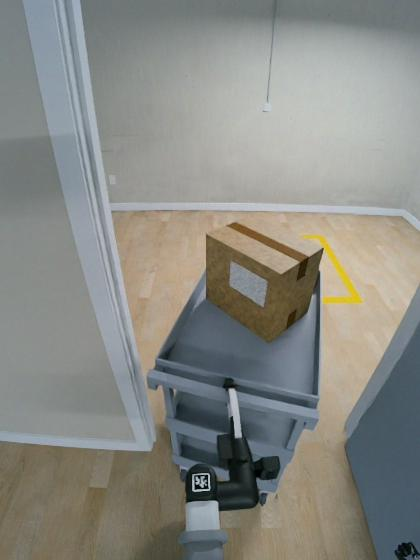

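Emit:
move --blocking false --r2 '{"base": {"translate_m": 0.45, "strafe_m": -0.12}, "pace": "slow", "contact_limits": {"translate_m": 0.3}}'

Emit:
wait --seconds 6

Emit:
wait --seconds 0.4 --cameras '["r2_head_camera", "r1_head_camera", "r2_head_right_camera"]'

Scene clock: 1384.47 s.
move: r2 moving
r1: as last shown
r1.base_tilt: forward=-1.6 right=+1.3
r1.lidar_m: 0.25 0.61 0.65 2.85 3.36 4.55 3.66 2.18 1.89 1.90 1.41 0.27
r1.servo_current: wrist_yaw_rad=65(65) wrist_pitch_rad=39(46) wrist_roll_rad=59(65) gripper_m=52(59)
r1.contact_limits: strafe_m 0.6
r1.wrist_depth_mm: 699 668 654 946 - 466 - / - - 621 - - 366 - / 854 - - - - 375 159 / - - - - - 379 - / - - - - - 379 182 / - 1863 189 204 1078 379 180 / - 139 179 146 156 243 -
r2.base_odometry: x=-1.547 y=-3.335 heading=-2.060
r2.turned_by_wheels: +0.001
r2.turned_by_imu: +0.001
r2.base_tilt: forward=-0.7 right=+0.1
r2.lidar_m: 0.55 0.79 1.13 2.14 2.25 3.20 - 0.69 0.61 0.53 0.56 0.51
r2.base_status: translate_m moving; strafe_m moving
r2.joint_positions: lift_m=+0.688 arm_m=+0.128 wrist_yaw_rad=+0.001 wrist_pitch_rad=+0.008 wrist_roll_rad=+1.569 gripper_m=-0.024
r2.joint_status: not commanded
r2.measured_speeds: translate_m=+0.050 strafe_m=-0.014 rotate_rad=+0.001 lift_m=+0.000 arm_m=+0.000 wrist_yaw_rad=+0.000 wrist_pitch_rad=+0.000 wrist_roll_rad=+0.000
r2.motor_effort: lift_m=+21(21) arm_m=+4(5) wheel_0=+11(14) wheel_1=+6(7) wheel_2=-7(11)
r2.servo_current: wrist_yaw_rad=33(52) wrist_pitch_rad=46(52) wrist_roll_rad=39(59) gripper_m=65(78)
r2.contact_limits: arm_m 0.2; translate_m 0.3
r2.hand_pose: x=+0.5873 y=-0.0872 z=+0.8637 quat_wxyz=(+0.708, +0.706, +0.003, -0.003) (m; r2's base frame)
r2.wrist_depth_mm: - - 504 125 179 - - / - 439 424 129 189 - - / - 459 445 138 202 - - / - - 530 147 213 - - / - - - 155 225 - - / - - 188 167 179 1576 500 / - - - - - 1708 455
pictures: none

Scene clock: 1389.87 s.
earlier move: r2 done
r1.base_odometry: x=-1.939 y=+1.559 heading=+0.133
r1.turned_by_wheels: +0.000
r1.turned_by_imu: +0.000
r1.base_tilt: forward=-1.5 right=+1.3
r1.lidar_m: 0.25 0.87 2.69 2.84 3.41 4.54 3.66 2.16 1.89 1.89 1.40 0.26
r1.base_status: not commanded
r1.joint_positions: lift_m=+0.300 arm_m=+0.250 wrist_yaw_rad=+0.001 wrist_pitch_rad=+0.002 wrist_roll_rad=+0.000 gripper_m=+0.001
r1.joint_status: not commanded
r1.measured_speeds: all 0
r1.motor_effort: lift_m=+20(20) arm_m=-7(7) wheel_0=+7(8) wheel_1=+0(1) wheel_2=+8(8)
r1.servo_current: wrist_yaw_rad=33(72) wrist_pitch_rad=46(52) wrist_roll_rad=52(65) gripper_m=52(59)
r1.contact_limits: strafe_m 0.6
r1.hand_pose: x=+0.7097 y=-0.0871 z=+0.4775 quat_wxyz=(+1.000, +0.000, +0.001, +0.001) (m; r1's base frame)
r1.wrist_depth_mm: 455 - - - - 466 - / 459 - - 976 - 362 - / 459 - - - - 375 160 / 439 - - - - 382 - / 442 - - - - 379 182 / 439 1708 210 203 181 379 180 / 436 699 188 183 156 245 -
r2.base_odometry: x=-1.856 y=-3.666 heading=-2.060
r2.turned_by_wheels: +0.000
r2.turned_by_imu: +0.002
r2.base_tilt: forward=-0.7 right=+0.0
r2.lidar_m: 0.56 0.50 0.45 1.55 2.38 3.39 - 0.67 0.53 0.57 0.63 0.49
r2.base_status: done
r2.joint_positions: lift_m=+0.688 arm_m=+0.128 wrist_yaw_rad=+0.001 wrist_pitch_rad=+0.008 wrist_roll_rad=+1.569 gripper_m=-0.024
r2.joint_status: not commanded
r2.measured_speeds: all 0
r2.motor_effort: lift_m=+21(21) arm_m=+4(5) wheel_0=+5(14) wheel_1=+6(8) wheel_2=-5(11)
r2.servo_current: wrist_yaw_rad=59(65) wrist_pitch_rad=52(59) wrist_roll_rad=52(65) gripper_m=72(78)
r2.contact_limits: arm_m 0.2; translate_m 0.3
r2.hand_pose: x=+0.5873 y=-0.0872 z=+0.8637 quat_wxyz=(+0.708, +0.706, +0.003, -0.003) (m; r2's base frame)
r2.wrist_depth_mm: - 436 436 111 167 - - / - 399 402 120 178 - - / - 484 469 127 190 - - / - - 580 137 205 - - / - - - 149 223 1863 - / - - 187 165 179 1576 488 / - - - - - 1661 1182
wait: 5.40 of 6 s (r2 has come to rest)
pictures: none

Scene clock: 1390.27 s.
r1.base_odometry: x=-1.939 y=+1.559 heading=+0.133
r1.turned_by_wheels: +0.000
r1.turned_by_imu: +0.000
r1.base_tilt: forward=-1.6 right=+1.3
r1.lidar_m: 0.25 0.86 2.68 2.85 3.40 4.55 3.66 2.15 1.87 1.89 1.42 0.25
r1.base_status: not commanded
r1.joint_positions: lift_m=+0.300 arm_m=+0.250 wrist_yaw_rad=+0.001 wrist_pitch_rad=+0.002 wrist_roll_rad=+0.000 gripper_m=+0.001
r1.joint_status: not commanded
r1.measured_speeds: all 0
r1.motor_effort: lift_m=+20(20) arm_m=-7(7) wheel_0=+8(8) wheel_1=+0(1) wheel_2=+8(8)
r1.servo_current: wrist_yaw_rad=52(72) wrist_pitch_rad=46(52) wrist_roll_rad=33(65) gripper_m=46(59)
r1.contact_limits: strafe_m 0.6
r1.hand_pose: x=+0.7097 y=-0.0871 z=+0.4775 quat_wxyz=(+1.000, +0.000, +0.001, +0.001) (m; r1's base frame)
r1.wrist_depth_mm: 455 - - - - 469 - / 459 - - 976 - 366 - / 455 - - - - 373 160 / 439 - - - - 382 - / 436 - - - - 382 182 / 439 1708 210 203 181 379 181 / 439 707 187 183 155 245 -
r2.base_odometry: x=-1.856 y=-3.666 heading=-2.060
r2.turned_by_wheels: +0.000
r2.turned_by_imu: +0.000
r2.base_tilt: forward=-0.7 right=+0.1
r2.lidar_m: 0.54 0.51 0.48 1.58 2.37 3.37 - 0.67 0.52 0.58 0.62 0.48
r2.base_status: done
r2.joint_positions: lift_m=+0.688 arm_m=+0.128 wrist_yaw_rad=+0.001 wrist_pitch_rad=+0.008 wrist_roll_rad=+1.569 gripper_m=-0.024
r2.joint_status: not commanded
r2.measured_speeds: all 0
r2.motor_effort: lift_m=+21(21) arm_m=+4(5) wheel_0=+6(14) wheel_1=+6(8) wheel_2=-5(11)
r2.servo_current: wrist_yaw_rad=39(65) wrist_pitch_rad=52(59) wrist_roll_rad=59(65) gripper_m=65(78)
r2.contact_limits: arm_m 0.2; translate_m 0.3
r2.hand_pose: x=+0.5873 y=-0.0872 z=+0.8637 quat_wxyz=(+0.708, +0.706, +0.003, -0.003) (m; r2's base frame)
r2.wrist_depth_mm: - 436 436 111 167 - - / - 404 404 121 178 - - / - 480 466 128 190 - - / - - 580 137 205 - - / - - - 149 222 1756 - / - - 188 165 179 1576 488 / - - - - - 1708 1138
wait: 0.40 s; at rest by 0.27 s
pictures: r1_head_camera, r2_head_camera, r2_head_right_camera
Images, in order (width x height): r1_head_camera 420x560, r2_head_camera 420x560, r2_head_right_camera 420x672.

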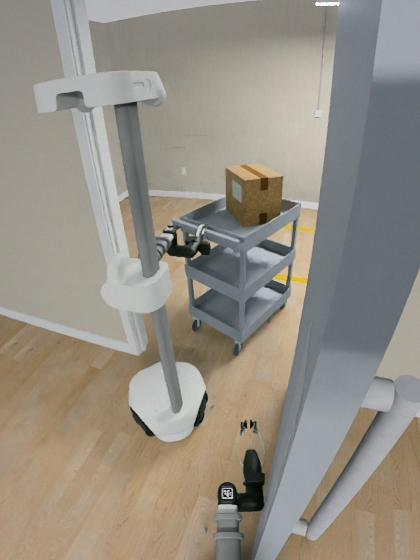

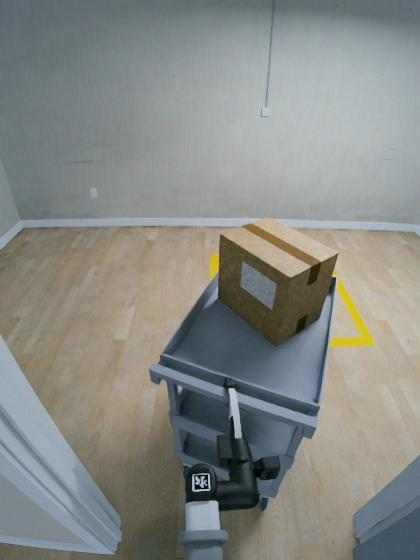

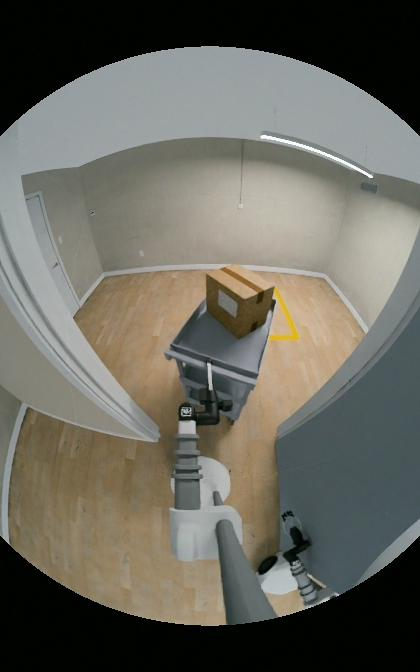

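Emit:
move --blocking false --r2 '{"base": {"translate_m": 0.6, "strafe_m": -0.23}, "pace": "slow", "contact_limits": {"translate_m": 0.3}}'

Emit:
wait --seconds 8

Emit:
wait --seconds 0.4 --cameras '["r2_head_camera", "r2_head_right_camera"]'

Scene clock: 1444.13 s.
move: r2 moving
r1: as last shown
r1.base_tilt: forward=-1.6 right=+1.2
r1.lidar_m: 0.26 0.88 2.68 2.85 3.36 4.57 3.68 2.14 1.89 1.91 1.40 0.25
r1.motor_effort: lift_m=+20(20) arm_m=-7(7) wheel_0=+7(8) wheel_1=+0(0) wheel_2=+8(8)
r1.servo_current: wrist_yaw_rad=39(59) wrist_pitch_rad=46(52) wrist_roll_rad=39(46) gripper_m=52(52)
r1.contact_limits: strafe_m 0.6
r1.wrist_depth_mm: 433 - - - - 469 - / 439 - - 991 - 364 - / 439 - - - - 375 160 / 439 - - - - 379 - / 452 - - - - 379 181 / 449 1708 193 203 181 382 180 / 449 699 188 183 155 243 -
r2.base_odometry: x=-1.866 y=-3.674 heading=-2.060
r2.turned_by_wheels: +0.001
r2.turned_by_imu: +0.001
r2.base_tilt: forward=-0.7 right=+0.0
r2.lidar_m: 0.56 0.46 0.49 1.49 2.38 3.38 - 0.68 0.54 0.57 0.60 0.49
r2.base_status: translate_m moving; strafe_m moving
r2.joint_positions: lift_m=+0.688 arm_m=+0.128 wrist_yaw_rad=+0.001 wrist_pitch_rad=+0.008 wrist_roll_rad=+1.569 gripper_m=-0.024
r2.joint_status: not commanded
r2.measured_speeds: translate_m=+0.048 strafe_m=-0.019 rotate_rad=-0.002 lift_m=+0.000 arm_m=+0.000 wrist_yaw_rad=+0.000 wrist_pitch_rad=+0.000 wrist_roll_rad=+0.000
r2.motor_effort: lift_m=+21(21) arm_m=+4(5) wheel_0=+8(13) wheel_1=+6(7) wheel_2=-9(10)
r2.servo_current: wrist_yaw_rad=52(52) wrist_pitch_rad=46(52) wrist_roll_rad=39(59) gripper_m=72(72)
r2.contact_limits: arm_m 0.2; translate_m 0.3
r2.hand_pose: x=+0.5873 y=-0.0872 z=+0.8637 quat_wxyz=(+0.708, +0.706, +0.003, -0.003) (m; r2's base frame)
r2.wrist_depth_mm: - 436 433 110 166 - - / - 397 402 120 177 - - / - 504 466 126 190 - - / - - 585 136 205 - - / - - - 148 221 1863 - / - - 188 164 179 1576 484 / - - - - - 1708 1182
pictures: none

Scene clock: 1451.27 s.
earlier move: r2 done
r1.base_odometry: x=-1.939 y=+1.559 heading=+0.133
r1.turned_by_wheels: +0.000
r1.turned_by_imu: +0.000
r1.base_tilt: forward=-1.6 right=+1.2
r1.lidar_m: 0.25 1.56 2.69 2.83 3.38 4.53 3.67 2.15 1.88 1.90 1.41 0.25
r1.base_status: not commanded
r1.joint_positions: lift_m=+0.300 arm_m=+0.250 wrist_yaw_rad=+0.001 wrist_pitch_rad=+0.002 wrist_roll_rad=+0.000 gripper_m=+0.001
r1.joint_status: not commanded
r1.measured_speeds: all 0
r1.motor_effort: lift_m=+20(20) arm_m=-7(7) wheel_0=+8(8) wheel_1=+0(1) wheel_2=+8(8)
r1.servo_current: wrist_yaw_rad=46(72) wrist_pitch_rad=39(52) wrist_roll_rad=26(72) gripper_m=52(52)
r1.contact_limits: strafe_m 0.6
r1.hand_pose: x=+0.7097 y=-0.0871 z=+0.4775 quat_wxyz=(+1.000, +0.000, +0.001, +0.001) (m; r1's base frame)
r1.wrist_depth_mm: - - - 878 - 469 - / 1042 - - - 1808 362 - / 1042 - - - - 370 160 / 1025 - - - - 379 - / 1025 - - - - 382 181 / 1042 1756 1464 203 1499 382 181 / 1025 1098 188 183 156 244 -
r2.base_odometry: x=-2.340 y=-4.087 heading=-2.060
r2.turned_by_wheels: +0.000
r2.turned_by_imu: +0.004
r2.base_tilt: forward=-0.6 right=+0.1
r2.lidar_m: 0.55 2.80 2.52 0.58 0.58 3.71 0.89 0.50 0.46 0.80 2.42 0.48
r2.base_status: done
r2.joint_positions: lift_m=+0.688 arm_m=+0.128 wrist_yaw_rad=+0.001 wrist_pitch_rad=+0.008 wrist_roll_rad=+1.569 gripper_m=-0.024
r2.joint_status: not commanded
r2.measured_speeds: all 0
r2.motor_effort: lift_m=+21(21) arm_m=+5(5) wheel_0=+6(14) wheel_1=+4(8) wheel_2=-4(11)
r2.servo_current: wrist_yaw_rad=39(65) wrist_pitch_rad=46(59) wrist_roll_rad=52(59) gripper_m=72(78)
r2.contact_limits: arm_m 0.2; translate_m 0.3
r2.hand_pose: x=+0.5873 y=-0.0872 z=+0.8637 quat_wxyz=(+0.708, +0.706, +0.003, -0.003) (m; r2's base frame)
r2.wrist_depth_mm: - 427 430 108 164 - - / - 397 399 118 176 - - / - 508 473 125 190 - - / - - 585 136 204 - - / - - - 147 223 1808 - / - - 189 162 179 1576 480 / - - - - - 1708 1182
wait: 7.13 of 8 s (r2 has come to rest)
pictures: none

Scene clock: 1451.67 s.
r1.base_odometry: x=-1.939 y=+1.559 heading=+0.133
r1.turned_by_wheels: +0.000
r1.turned_by_imu: +0.000
r1.base_tilt: forward=-1.6 right=+1.3
r1.lidar_m: 0.25 1.57 2.65 2.84 3.36 4.55 3.66 2.15 1.90 1.89 1.41 0.25
r1.base_status: not commanded
r1.joint_positions: lift_m=+0.300 arm_m=+0.250 wrist_yaw_rad=+0.001 wrist_pitch_rad=+0.002 wrist_roll_rad=+0.000 gripper_m=+0.001
r1.joint_status: not commanded
r1.measured_speeds: all 0
r1.motor_effort: lift_m=+20(20) arm_m=-7(7) wheel_0=+8(8) wheel_1=+0(1) wheel_2=+8(8)
r1.servo_current: wrist_yaw_rad=39(72) wrist_pitch_rad=33(52) wrist_roll_rad=39(72) gripper_m=52(52)
r1.contact_limits: strafe_m 0.6
r1.hand_pose: x=+0.7097 y=-0.0871 z=+0.4775 quat_wxyz=(+1.000, +0.000, +0.001, +0.001) (m; r1's base frame)
r1.wrist_depth_mm: - - - 904 - 473 - / 1042 - - - 1756 362 - / 1025 - - - - 368 160 / 1025 - - - - 377 - / 1042 - - - - 384 181 / 1042 1756 1464 203 1430 379 181 / 1042 1098 187 183 156 244 -
r2.base_odometry: x=-2.340 y=-4.087 heading=-2.060
r2.turned_by_wheels: +0.000
r2.turned_by_imu: +0.000
r2.base_tilt: forward=-0.7 right=+0.1
r2.lidar_m: 0.57 2.82 2.49 0.59 0.59 3.68 0.91 0.54 0.45 0.78 2.47 0.49
r2.base_status: done
r2.joint_positions: lift_m=+0.688 arm_m=+0.128 wrist_yaw_rad=+0.001 wrist_pitch_rad=+0.008 wrist_roll_rad=+1.569 gripper_m=-0.024
r2.joint_status: not commanded
r2.measured_speeds: all 0
r2.motor_effort: lift_m=+21(21) arm_m=+4(5) wheel_0=+6(14) wheel_1=+4(8) wheel_2=-4(11)
r2.servo_current: wrist_yaw_rad=39(65) wrist_pitch_rad=52(59) wrist_roll_rad=46(59) gripper_m=72(78)
r2.contact_limits: arm_m 0.2; translate_m 0.3
r2.hand_pose: x=+0.5873 y=-0.0872 z=+0.8637 quat_wxyz=(+0.708, +0.706, +0.003, -0.003) (m; r2's base frame)
r2.wrist_depth_mm: - 427 427 108 164 - - / - 397 397 118 176 - - / - 504 469 125 189 - - / - - 585 136 204 - - / - - - 147 222 1808 - / - - 188 162 179 1537 484 / - - - - - 1661 1182
wait: 0.40 s; at rest by 0.27 s
pictures: r2_head_camera, r2_head_right_camera
Images, in order (width x height): r2_head_camera 420x560, r2_head_right_camera 420x672.

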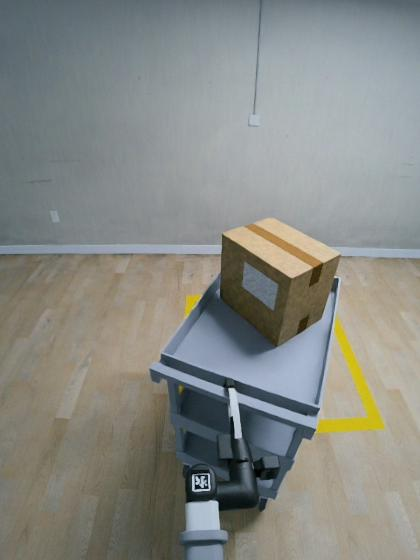

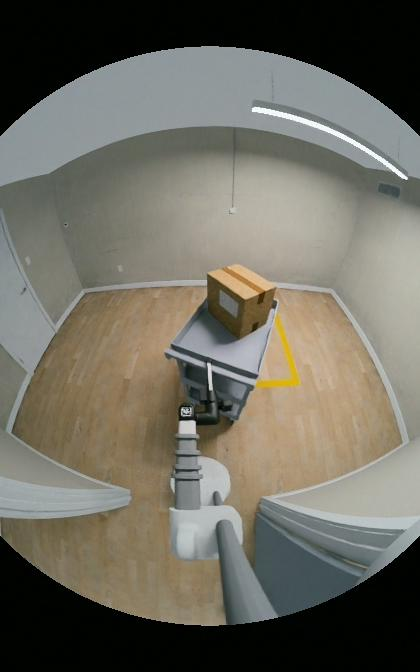

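Emit:
move --blocking false --r2 '{"base": {"translate_m": 0.28, "strafe_m": -0.1}, "pace": "slow", "contact_limits": {"translate_m": 0.3}}'

Emit:
wait --seconds 5

Emit:
move --blocking false --r2 '{"base": {"strafe_m": -0.2}, "pace": "fast"}'

Emit:
wait --seconds 2

Emit:
wait --seconds 0.5 --cameras '["r2_head_camera", "r2_head_right_camera"]'

Scene clock: 1470.63 s.
move: r2 moving
r1: as last shown
r1.lidar_m: 0.26 1.57 2.66 2.86 3.38 4.54 3.70 2.15 1.90 1.90 1.41 0.26
r1.motor_effort: lift_m=+20(20) arm_m=-7(7) wheel_0=+7(8) wheel_1=+1(1) wheel_2=+8(8)
r1.servo_current: wrist_yaw_rad=33(72) wrist_pitch_rad=39(46) wrist_roll_rad=39(52) gripper_m=46(52)
r1.contact_limits: strafe_m 0.6
r1.wrist_depth_mm: - - - 917 - 466 - / 1042 - - - 1808 359 - / 1042 - - - - 370 159 / 1042 - - - - 379 - / 1042 - - - - 379 182 / 1042 1756 1464 202 182 377 180 / 1060 1078 188 183 156 244 -
r2.base_odometry: x=-2.350 y=-4.096 heading=-2.059
r2.turned_by_wheels: +0.000
r2.turned_by_imu: +0.001
r2.base_tilt: forward=-0.7 right=+0.0
r2.lidar_m: 0.57 2.80 2.51 0.58 0.57 3.69 0.92 0.55 0.44 0.86 2.45 0.50
r2.base_status: translate_m moving; strafe_m moving
r2.joint_positions: lift_m=+0.688 arm_m=+0.128 wrist_yaw_rad=+0.001 wrist_pitch_rad=+0.008 wrist_roll_rad=+1.569 gripper_m=-0.024
r2.joint_status: not commanded
r2.measured_speeds: translate_m=+0.048 strafe_m=-0.018 rotate_rad=-0.002 lift_m=+0.000 arm_m=+0.000 wrist_yaw_rad=+0.000 wrist_pitch_rad=+0.000 wrist_roll_rad=+0.000
r2.motor_effort: lift_m=+21(21) arm_m=+4(5) wheel_0=+8(12) wheel_1=+6(7) wheel_2=-10(11)
r2.servo_current: wrist_yaw_rad=46(59) wrist_pitch_rad=59(59) wrist_roll_rad=33(52) gripper_m=65(78)
r2.contact_limits: arm_m 0.2; translate_m 0.3
r2.hand_pose: x=+0.5873 y=-0.0872 z=+0.8637 quat_wxyz=(+0.708, +0.706, +0.003, -0.003) (m; r2's base frame)
r2.wrist_depth_mm: - 427 427 107 164 - - / - 397 399 118 176 - - / - 508 469 125 189 - - / - - 591 135 204 - - / - - - 147 222 1808 - / - - 188 161 179 1537 484 / - - - - - 1708 1160
pictures: none

Scene clock: 1474.33 s.
earlier move: r2 done
r1.base_odometry: x=-1.939 y=+1.559 heading=+0.133
r1.turned_by_wheels: +0.000
r1.turned_by_imu: +0.000
r1.base_tilt: forward=-1.6 right=+1.3
r1.lidar_m: 0.25 1.57 2.69 2.84 3.36 4.56 3.67 2.17 1.89 1.89 1.41 0.25
r1.base_status: not commanded
r1.joint_positions: lift_m=+0.300 arm_m=+0.250 wrist_yaw_rad=+0.001 wrist_pitch_rad=+0.002 wrist_roll_rad=+0.000 gripper_m=+0.001
r1.joint_status: not commanded
r1.measured_speeds: all 0
r1.motor_effort: lift_m=+20(20) arm_m=-7(7) wheel_0=+8(8) wheel_1=+0(1) wheel_2=+8(8)
r1.servo_current: wrist_yaw_rad=46(72) wrist_pitch_rad=39(52) wrist_roll_rad=46(72) gripper_m=52(59)
r1.contact_limits: strafe_m 0.6
r1.hand_pose: x=+0.7097 y=-0.0871 z=+0.4775 quat_wxyz=(+1.000, +0.000, +0.001, +0.001) (m; r1's base frame)
r1.wrist_depth_mm: - - - - - 469 - / 1042 - - - 1983 366 - / 1008 - - - - 373 160 / 1025 - - - - 379 - / 1042 - - - - 384 182 / 1042 1756 1430 204 1182 379 181 / 1025 1098 187 183 155 243 -
r2.base_odometry: x=-2.560 y=-4.287 heading=-2.059
r2.turned_by_wheels: +0.000
r2.turned_by_imu: +0.001
r2.base_tilt: forward=-0.7 right=+0.1
r2.lidar_m: 0.56 2.50 2.56 1.47 0.79 3.78 1.02 0.56 0.67 2.21 2.35 0.49
r2.base_status: done
r2.joint_positions: lift_m=+0.688 arm_m=+0.128 wrist_yaw_rad=+0.001 wrist_pitch_rad=+0.008 wrist_roll_rad=+1.569 gripper_m=-0.024
r2.joint_status: not commanded
r2.measured_speeds: all 0
r2.motor_effort: lift_m=+21(21) arm_m=+5(5) wheel_0=+6(12) wheel_1=+5(8) wheel_2=-6(12)
r2.servo_current: wrist_yaw_rad=52(65) wrist_pitch_rad=52(59) wrist_roll_rad=39(59) gripper_m=65(78)
r2.contact_limits: arm_m 0.2; translate_m 0.3
r2.hand_pose: x=+0.5873 y=-0.0872 z=+0.8637 quat_wxyz=(+0.708, +0.706, +0.003, -0.003) (m; r2's base frame)
r2.wrist_depth_mm: - 421 430 108 165 - - / - 399 399 119 177 - - / - 466 469 126 190 - - / - - 585 136 204 - - / - - - 148 222 1808 - / - - 188 162 179 1576 488 / - - - - - 1661 1160
wait: 3.70 of 5 s (r2 has come to rest)
pictures: none

Scene clock: 1474.83 s.
move: r2 moving
r1: as last shown
r1.lidar_m: 0.25 1.57 2.64 2.85 3.40 4.55 3.68 2.16 1.89 1.90 1.40 0.25
r1.motor_effort: lift_m=+20(20) arm_m=-7(7) wheel_0=+7(8) wheel_1=+0(1) wheel_2=+8(8)
r1.servo_current: wrist_yaw_rad=13(59) wrist_pitch_rad=46(52) wrist_roll_rad=39(72) gripper_m=59(59)
r1.contact_limits: strafe_m 0.6
r1.wrist_depth_mm: - - - - - 466 - / 1042 - - - - 366 - / 1008 - - - - 297 160 / 1025 - - - - 300 - / 1060 - - - - 300 182 / 1060 1708 1430 204 1160 382 180 / 1042 1118 187 183 156 243 -
r2.base_odometry: x=-2.608 y=-4.262 heading=-2.059
r2.turned_by_wheels: +0.001
r2.turned_by_imu: +0.001
r2.base_tilt: forward=-0.6 right=+0.1
r2.lidar_m: 0.52 2.48 2.62 1.45 0.83 3.90 0.85 0.52 0.66 2.17 2.28 0.49
r2.base_status: strafe_m moving
r2.joint_positions: lift_m=+0.688 arm_m=+0.128 wrist_yaw_rad=+0.006 wrist_pitch_rad=+0.008 wrist_roll_rad=+1.569 gripper_m=-0.024
r2.joint_status: not commanded
r2.measured_speeds: translate_m=+0.002 strafe_m=-0.211 rotate_rad=-0.010 lift_m=+0.000 arm_m=+0.000 wrist_yaw_rad=+0.000 wrist_pitch_rad=+0.000 wrist_roll_rad=+0.000
r2.motor_effort: lift_m=+21(21) arm_m=+4(4) wheel_0=+18(22) wheel_1=-10(10) wheel_2=+0(4)
r2.servo_current: wrist_yaw_rad=52(59) wrist_pitch_rad=46(59) wrist_roll_rad=39(52) gripper_m=72(78)
r2.contact_limits: arm_m 0.2
r2.hand_pose: x=+0.5878 y=-0.0855 z=+0.8637 quat_wxyz=(+0.708, +0.706, +0.005, -0.001) (m; r2's base frame)
r2.wrist_depth_mm: - 442 452 113 168 - - / - 407 407 121 178 - - / - 452 459 128 191 - - / - - 559 138 205 - - / - - - 151 221 1808 - / - - 188 161 179 1576 496 / - - - - - 1756 1160
pictures: none

Scene clock: 1476.00 s.
earlier move: r2 done
r1.base_odometry: x=-1.939 y=+1.559 heading=+0.133
r1.turned_by_wheels: +0.000
r1.turned_by_imu: +0.000
r1.base_tilt: forward=-1.6 right=+1.3
r1.lidar_m: 0.25 1.55 2.69 2.84 3.37 4.56 3.66 2.17 1.89 1.89 1.41 0.25
r1.base_status: not commanded
r1.joint_positions: lift_m=+0.300 arm_m=+0.250 wrist_yaw_rad=+0.001 wrist_pitch_rad=+0.002 wrist_roll_rad=+0.000 gripper_m=+0.001
r1.joint_status: not commanded
r1.measured_speeds: all 0
r1.motor_effort: lift_m=+20(20) arm_m=-7(7) wheel_0=+7(8) wheel_1=+0(1) wheel_2=+8(8)
r1.servo_current: wrist_yaw_rad=39(65) wrist_pitch_rad=39(52) wrist_roll_rad=52(72) gripper_m=52(59)
r1.contact_limits: strafe_m 0.6
r1.hand_pose: x=+0.7097 y=-0.0871 z=+0.4775 quat_wxyz=(+1.000, +0.000, +0.001, +0.001) (m; r1's base frame)
r1.wrist_depth_mm: - - - - - 466 - / 1042 - - - - 364 - / 1025 - - - - 373 160 / 1025 - - - - 379 - / 1060 - - - - 384 182 / 1060 1708 1430 204 1098 379 181 / 1025 1098 187 183 155 243 -
r2.base_odometry: x=-2.736 y=-4.193 heading=-2.059
r2.turned_by_wheels: -0.001
r2.turned_by_imu: +0.000
r2.base_tilt: forward=-0.7 right=+0.1
r2.lidar_m: 0.55 2.49 2.79 1.48 0.94 4.11 0.52 0.47 0.69 2.03 2.16 0.55
r2.base_status: done
r2.joint_positions: lift_m=+0.688 arm_m=+0.128 wrist_yaw_rad=+0.003 wrist_pitch_rad=+0.008 wrist_roll_rad=+1.569 gripper_m=-0.024
r2.joint_status: not commanded
r2.measured_speeds: all 0
r2.motor_effort: lift_m=+21(21) arm_m=+4(5) wheel_0=-1(22) wheel_1=-1(13) wheel_2=+0(4)
r2.servo_current: wrist_yaw_rad=46(72) wrist_pitch_rad=52(59) wrist_roll_rad=46(59) gripper_m=65(78)
r2.contact_limits: arm_m 0.2
r2.hand_pose: x=+0.5875 y=-0.0866 z=+0.8637 quat_wxyz=(+0.708, +0.706, +0.004, -0.002) (m; r2's base frame)
r2.wrist_depth_mm: - - - 153 209 1537 - / - - 559 156 213 759 - / - 462 462 158 219 809 - / - 473 477 162 224 820 - / - - 544 167 229 - - / - - 187 171 179 - - / - - - - - 1576 488
wait: 1.17 of 2 s (r2 has come to rest)
pictures: none

Scene clock: 1476.50 s.
r1.base_odometry: x=-1.939 y=+1.559 heading=+0.133
r1.turned_by_wheels: +0.000
r1.turned_by_imu: +0.000
r1.base_tilt: forward=-1.5 right=+1.2
r1.lidar_m: 0.25 1.57 2.65 2.84 3.40 4.57 3.65 2.15 1.90 1.89 1.42 0.25
r1.base_status: not commanded
r1.joint_positions: lift_m=+0.300 arm_m=+0.250 wrist_yaw_rad=+0.001 wrist_pitch_rad=+0.002 wrist_roll_rad=+0.000 gripper_m=+0.001
r1.joint_status: not commanded
r1.measured_speeds: all 0
r1.motor_effort: lift_m=+20(20) arm_m=-7(7) wheel_0=+7(8) wheel_1=+0(1) wheel_2=+8(8)
r1.servo_current: wrist_yaw_rad=46(65) wrist_pitch_rad=39(52) wrist_roll_rad=59(72) gripper_m=39(59)
r1.contact_limits: strafe_m 0.6
r1.hand_pose: x=+0.7097 y=-0.0871 z=+0.4775 quat_wxyz=(+1.000, +0.000, +0.001, +0.001) (m; r1's base frame)
r1.wrist_depth_mm: - - - - - 466 - / 1042 - - - - 362 - / 1025 - - - - 375 160 / 1025 - - - - 379 - / 1025 - - - - 384 182 / 1060 1756 1464 203 1098 379 180 / 1025 1098 187 183 156 243 -
r2.base_odometry: x=-2.736 y=-4.193 heading=-2.059
r2.turned_by_wheels: +0.000
r2.turned_by_imu: +0.000
r2.base_tilt: forward=-0.6 right=+0.0
r2.lidar_m: 0.54 2.49 2.80 1.47 0.99 4.11 0.52 0.47 0.69 2.02 2.15 0.53
r2.base_status: done
r2.joint_positions: lift_m=+0.688 arm_m=+0.128 wrist_yaw_rad=+0.003 wrist_pitch_rad=+0.008 wrist_roll_rad=+1.569 gripper_m=-0.024
r2.joint_status: not commanded
r2.measured_speeds: all 0
r2.motor_effort: lift_m=+21(21) arm_m=+4(5) wheel_0=-1(22) wheel_1=-1(13) wheel_2=+0(4)
r2.servo_current: wrist_yaw_rad=65(72) wrist_pitch_rad=52(59) wrist_roll_rad=46(59) gripper_m=65(78)
r2.contact_limits: arm_m 0.2
r2.hand_pose: x=+0.5875 y=-0.0866 z=+0.8637 quat_wxyz=(+0.708, +0.706, +0.004, -0.002) (m; r2's base frame)
r2.wrist_depth_mm: - - - 152 208 1537 - / - - 559 155 213 768 - / - 462 459 158 218 820 - / - 469 473 162 224 831 - / - - 544 167 229 - - / - - 187 171 179 - - / - - - - - 1708 488
wait: 0.50 s; at rest by 0.27 s
pictures: r2_head_camera, r2_head_right_camera
Images, in order (width x height): r2_head_camera 420x560, r2_head_right_camera 420x672.

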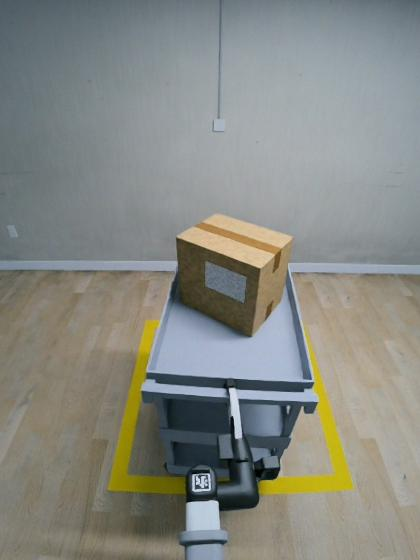

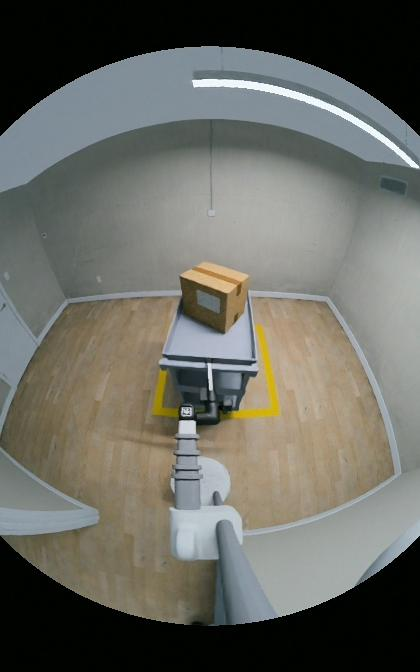

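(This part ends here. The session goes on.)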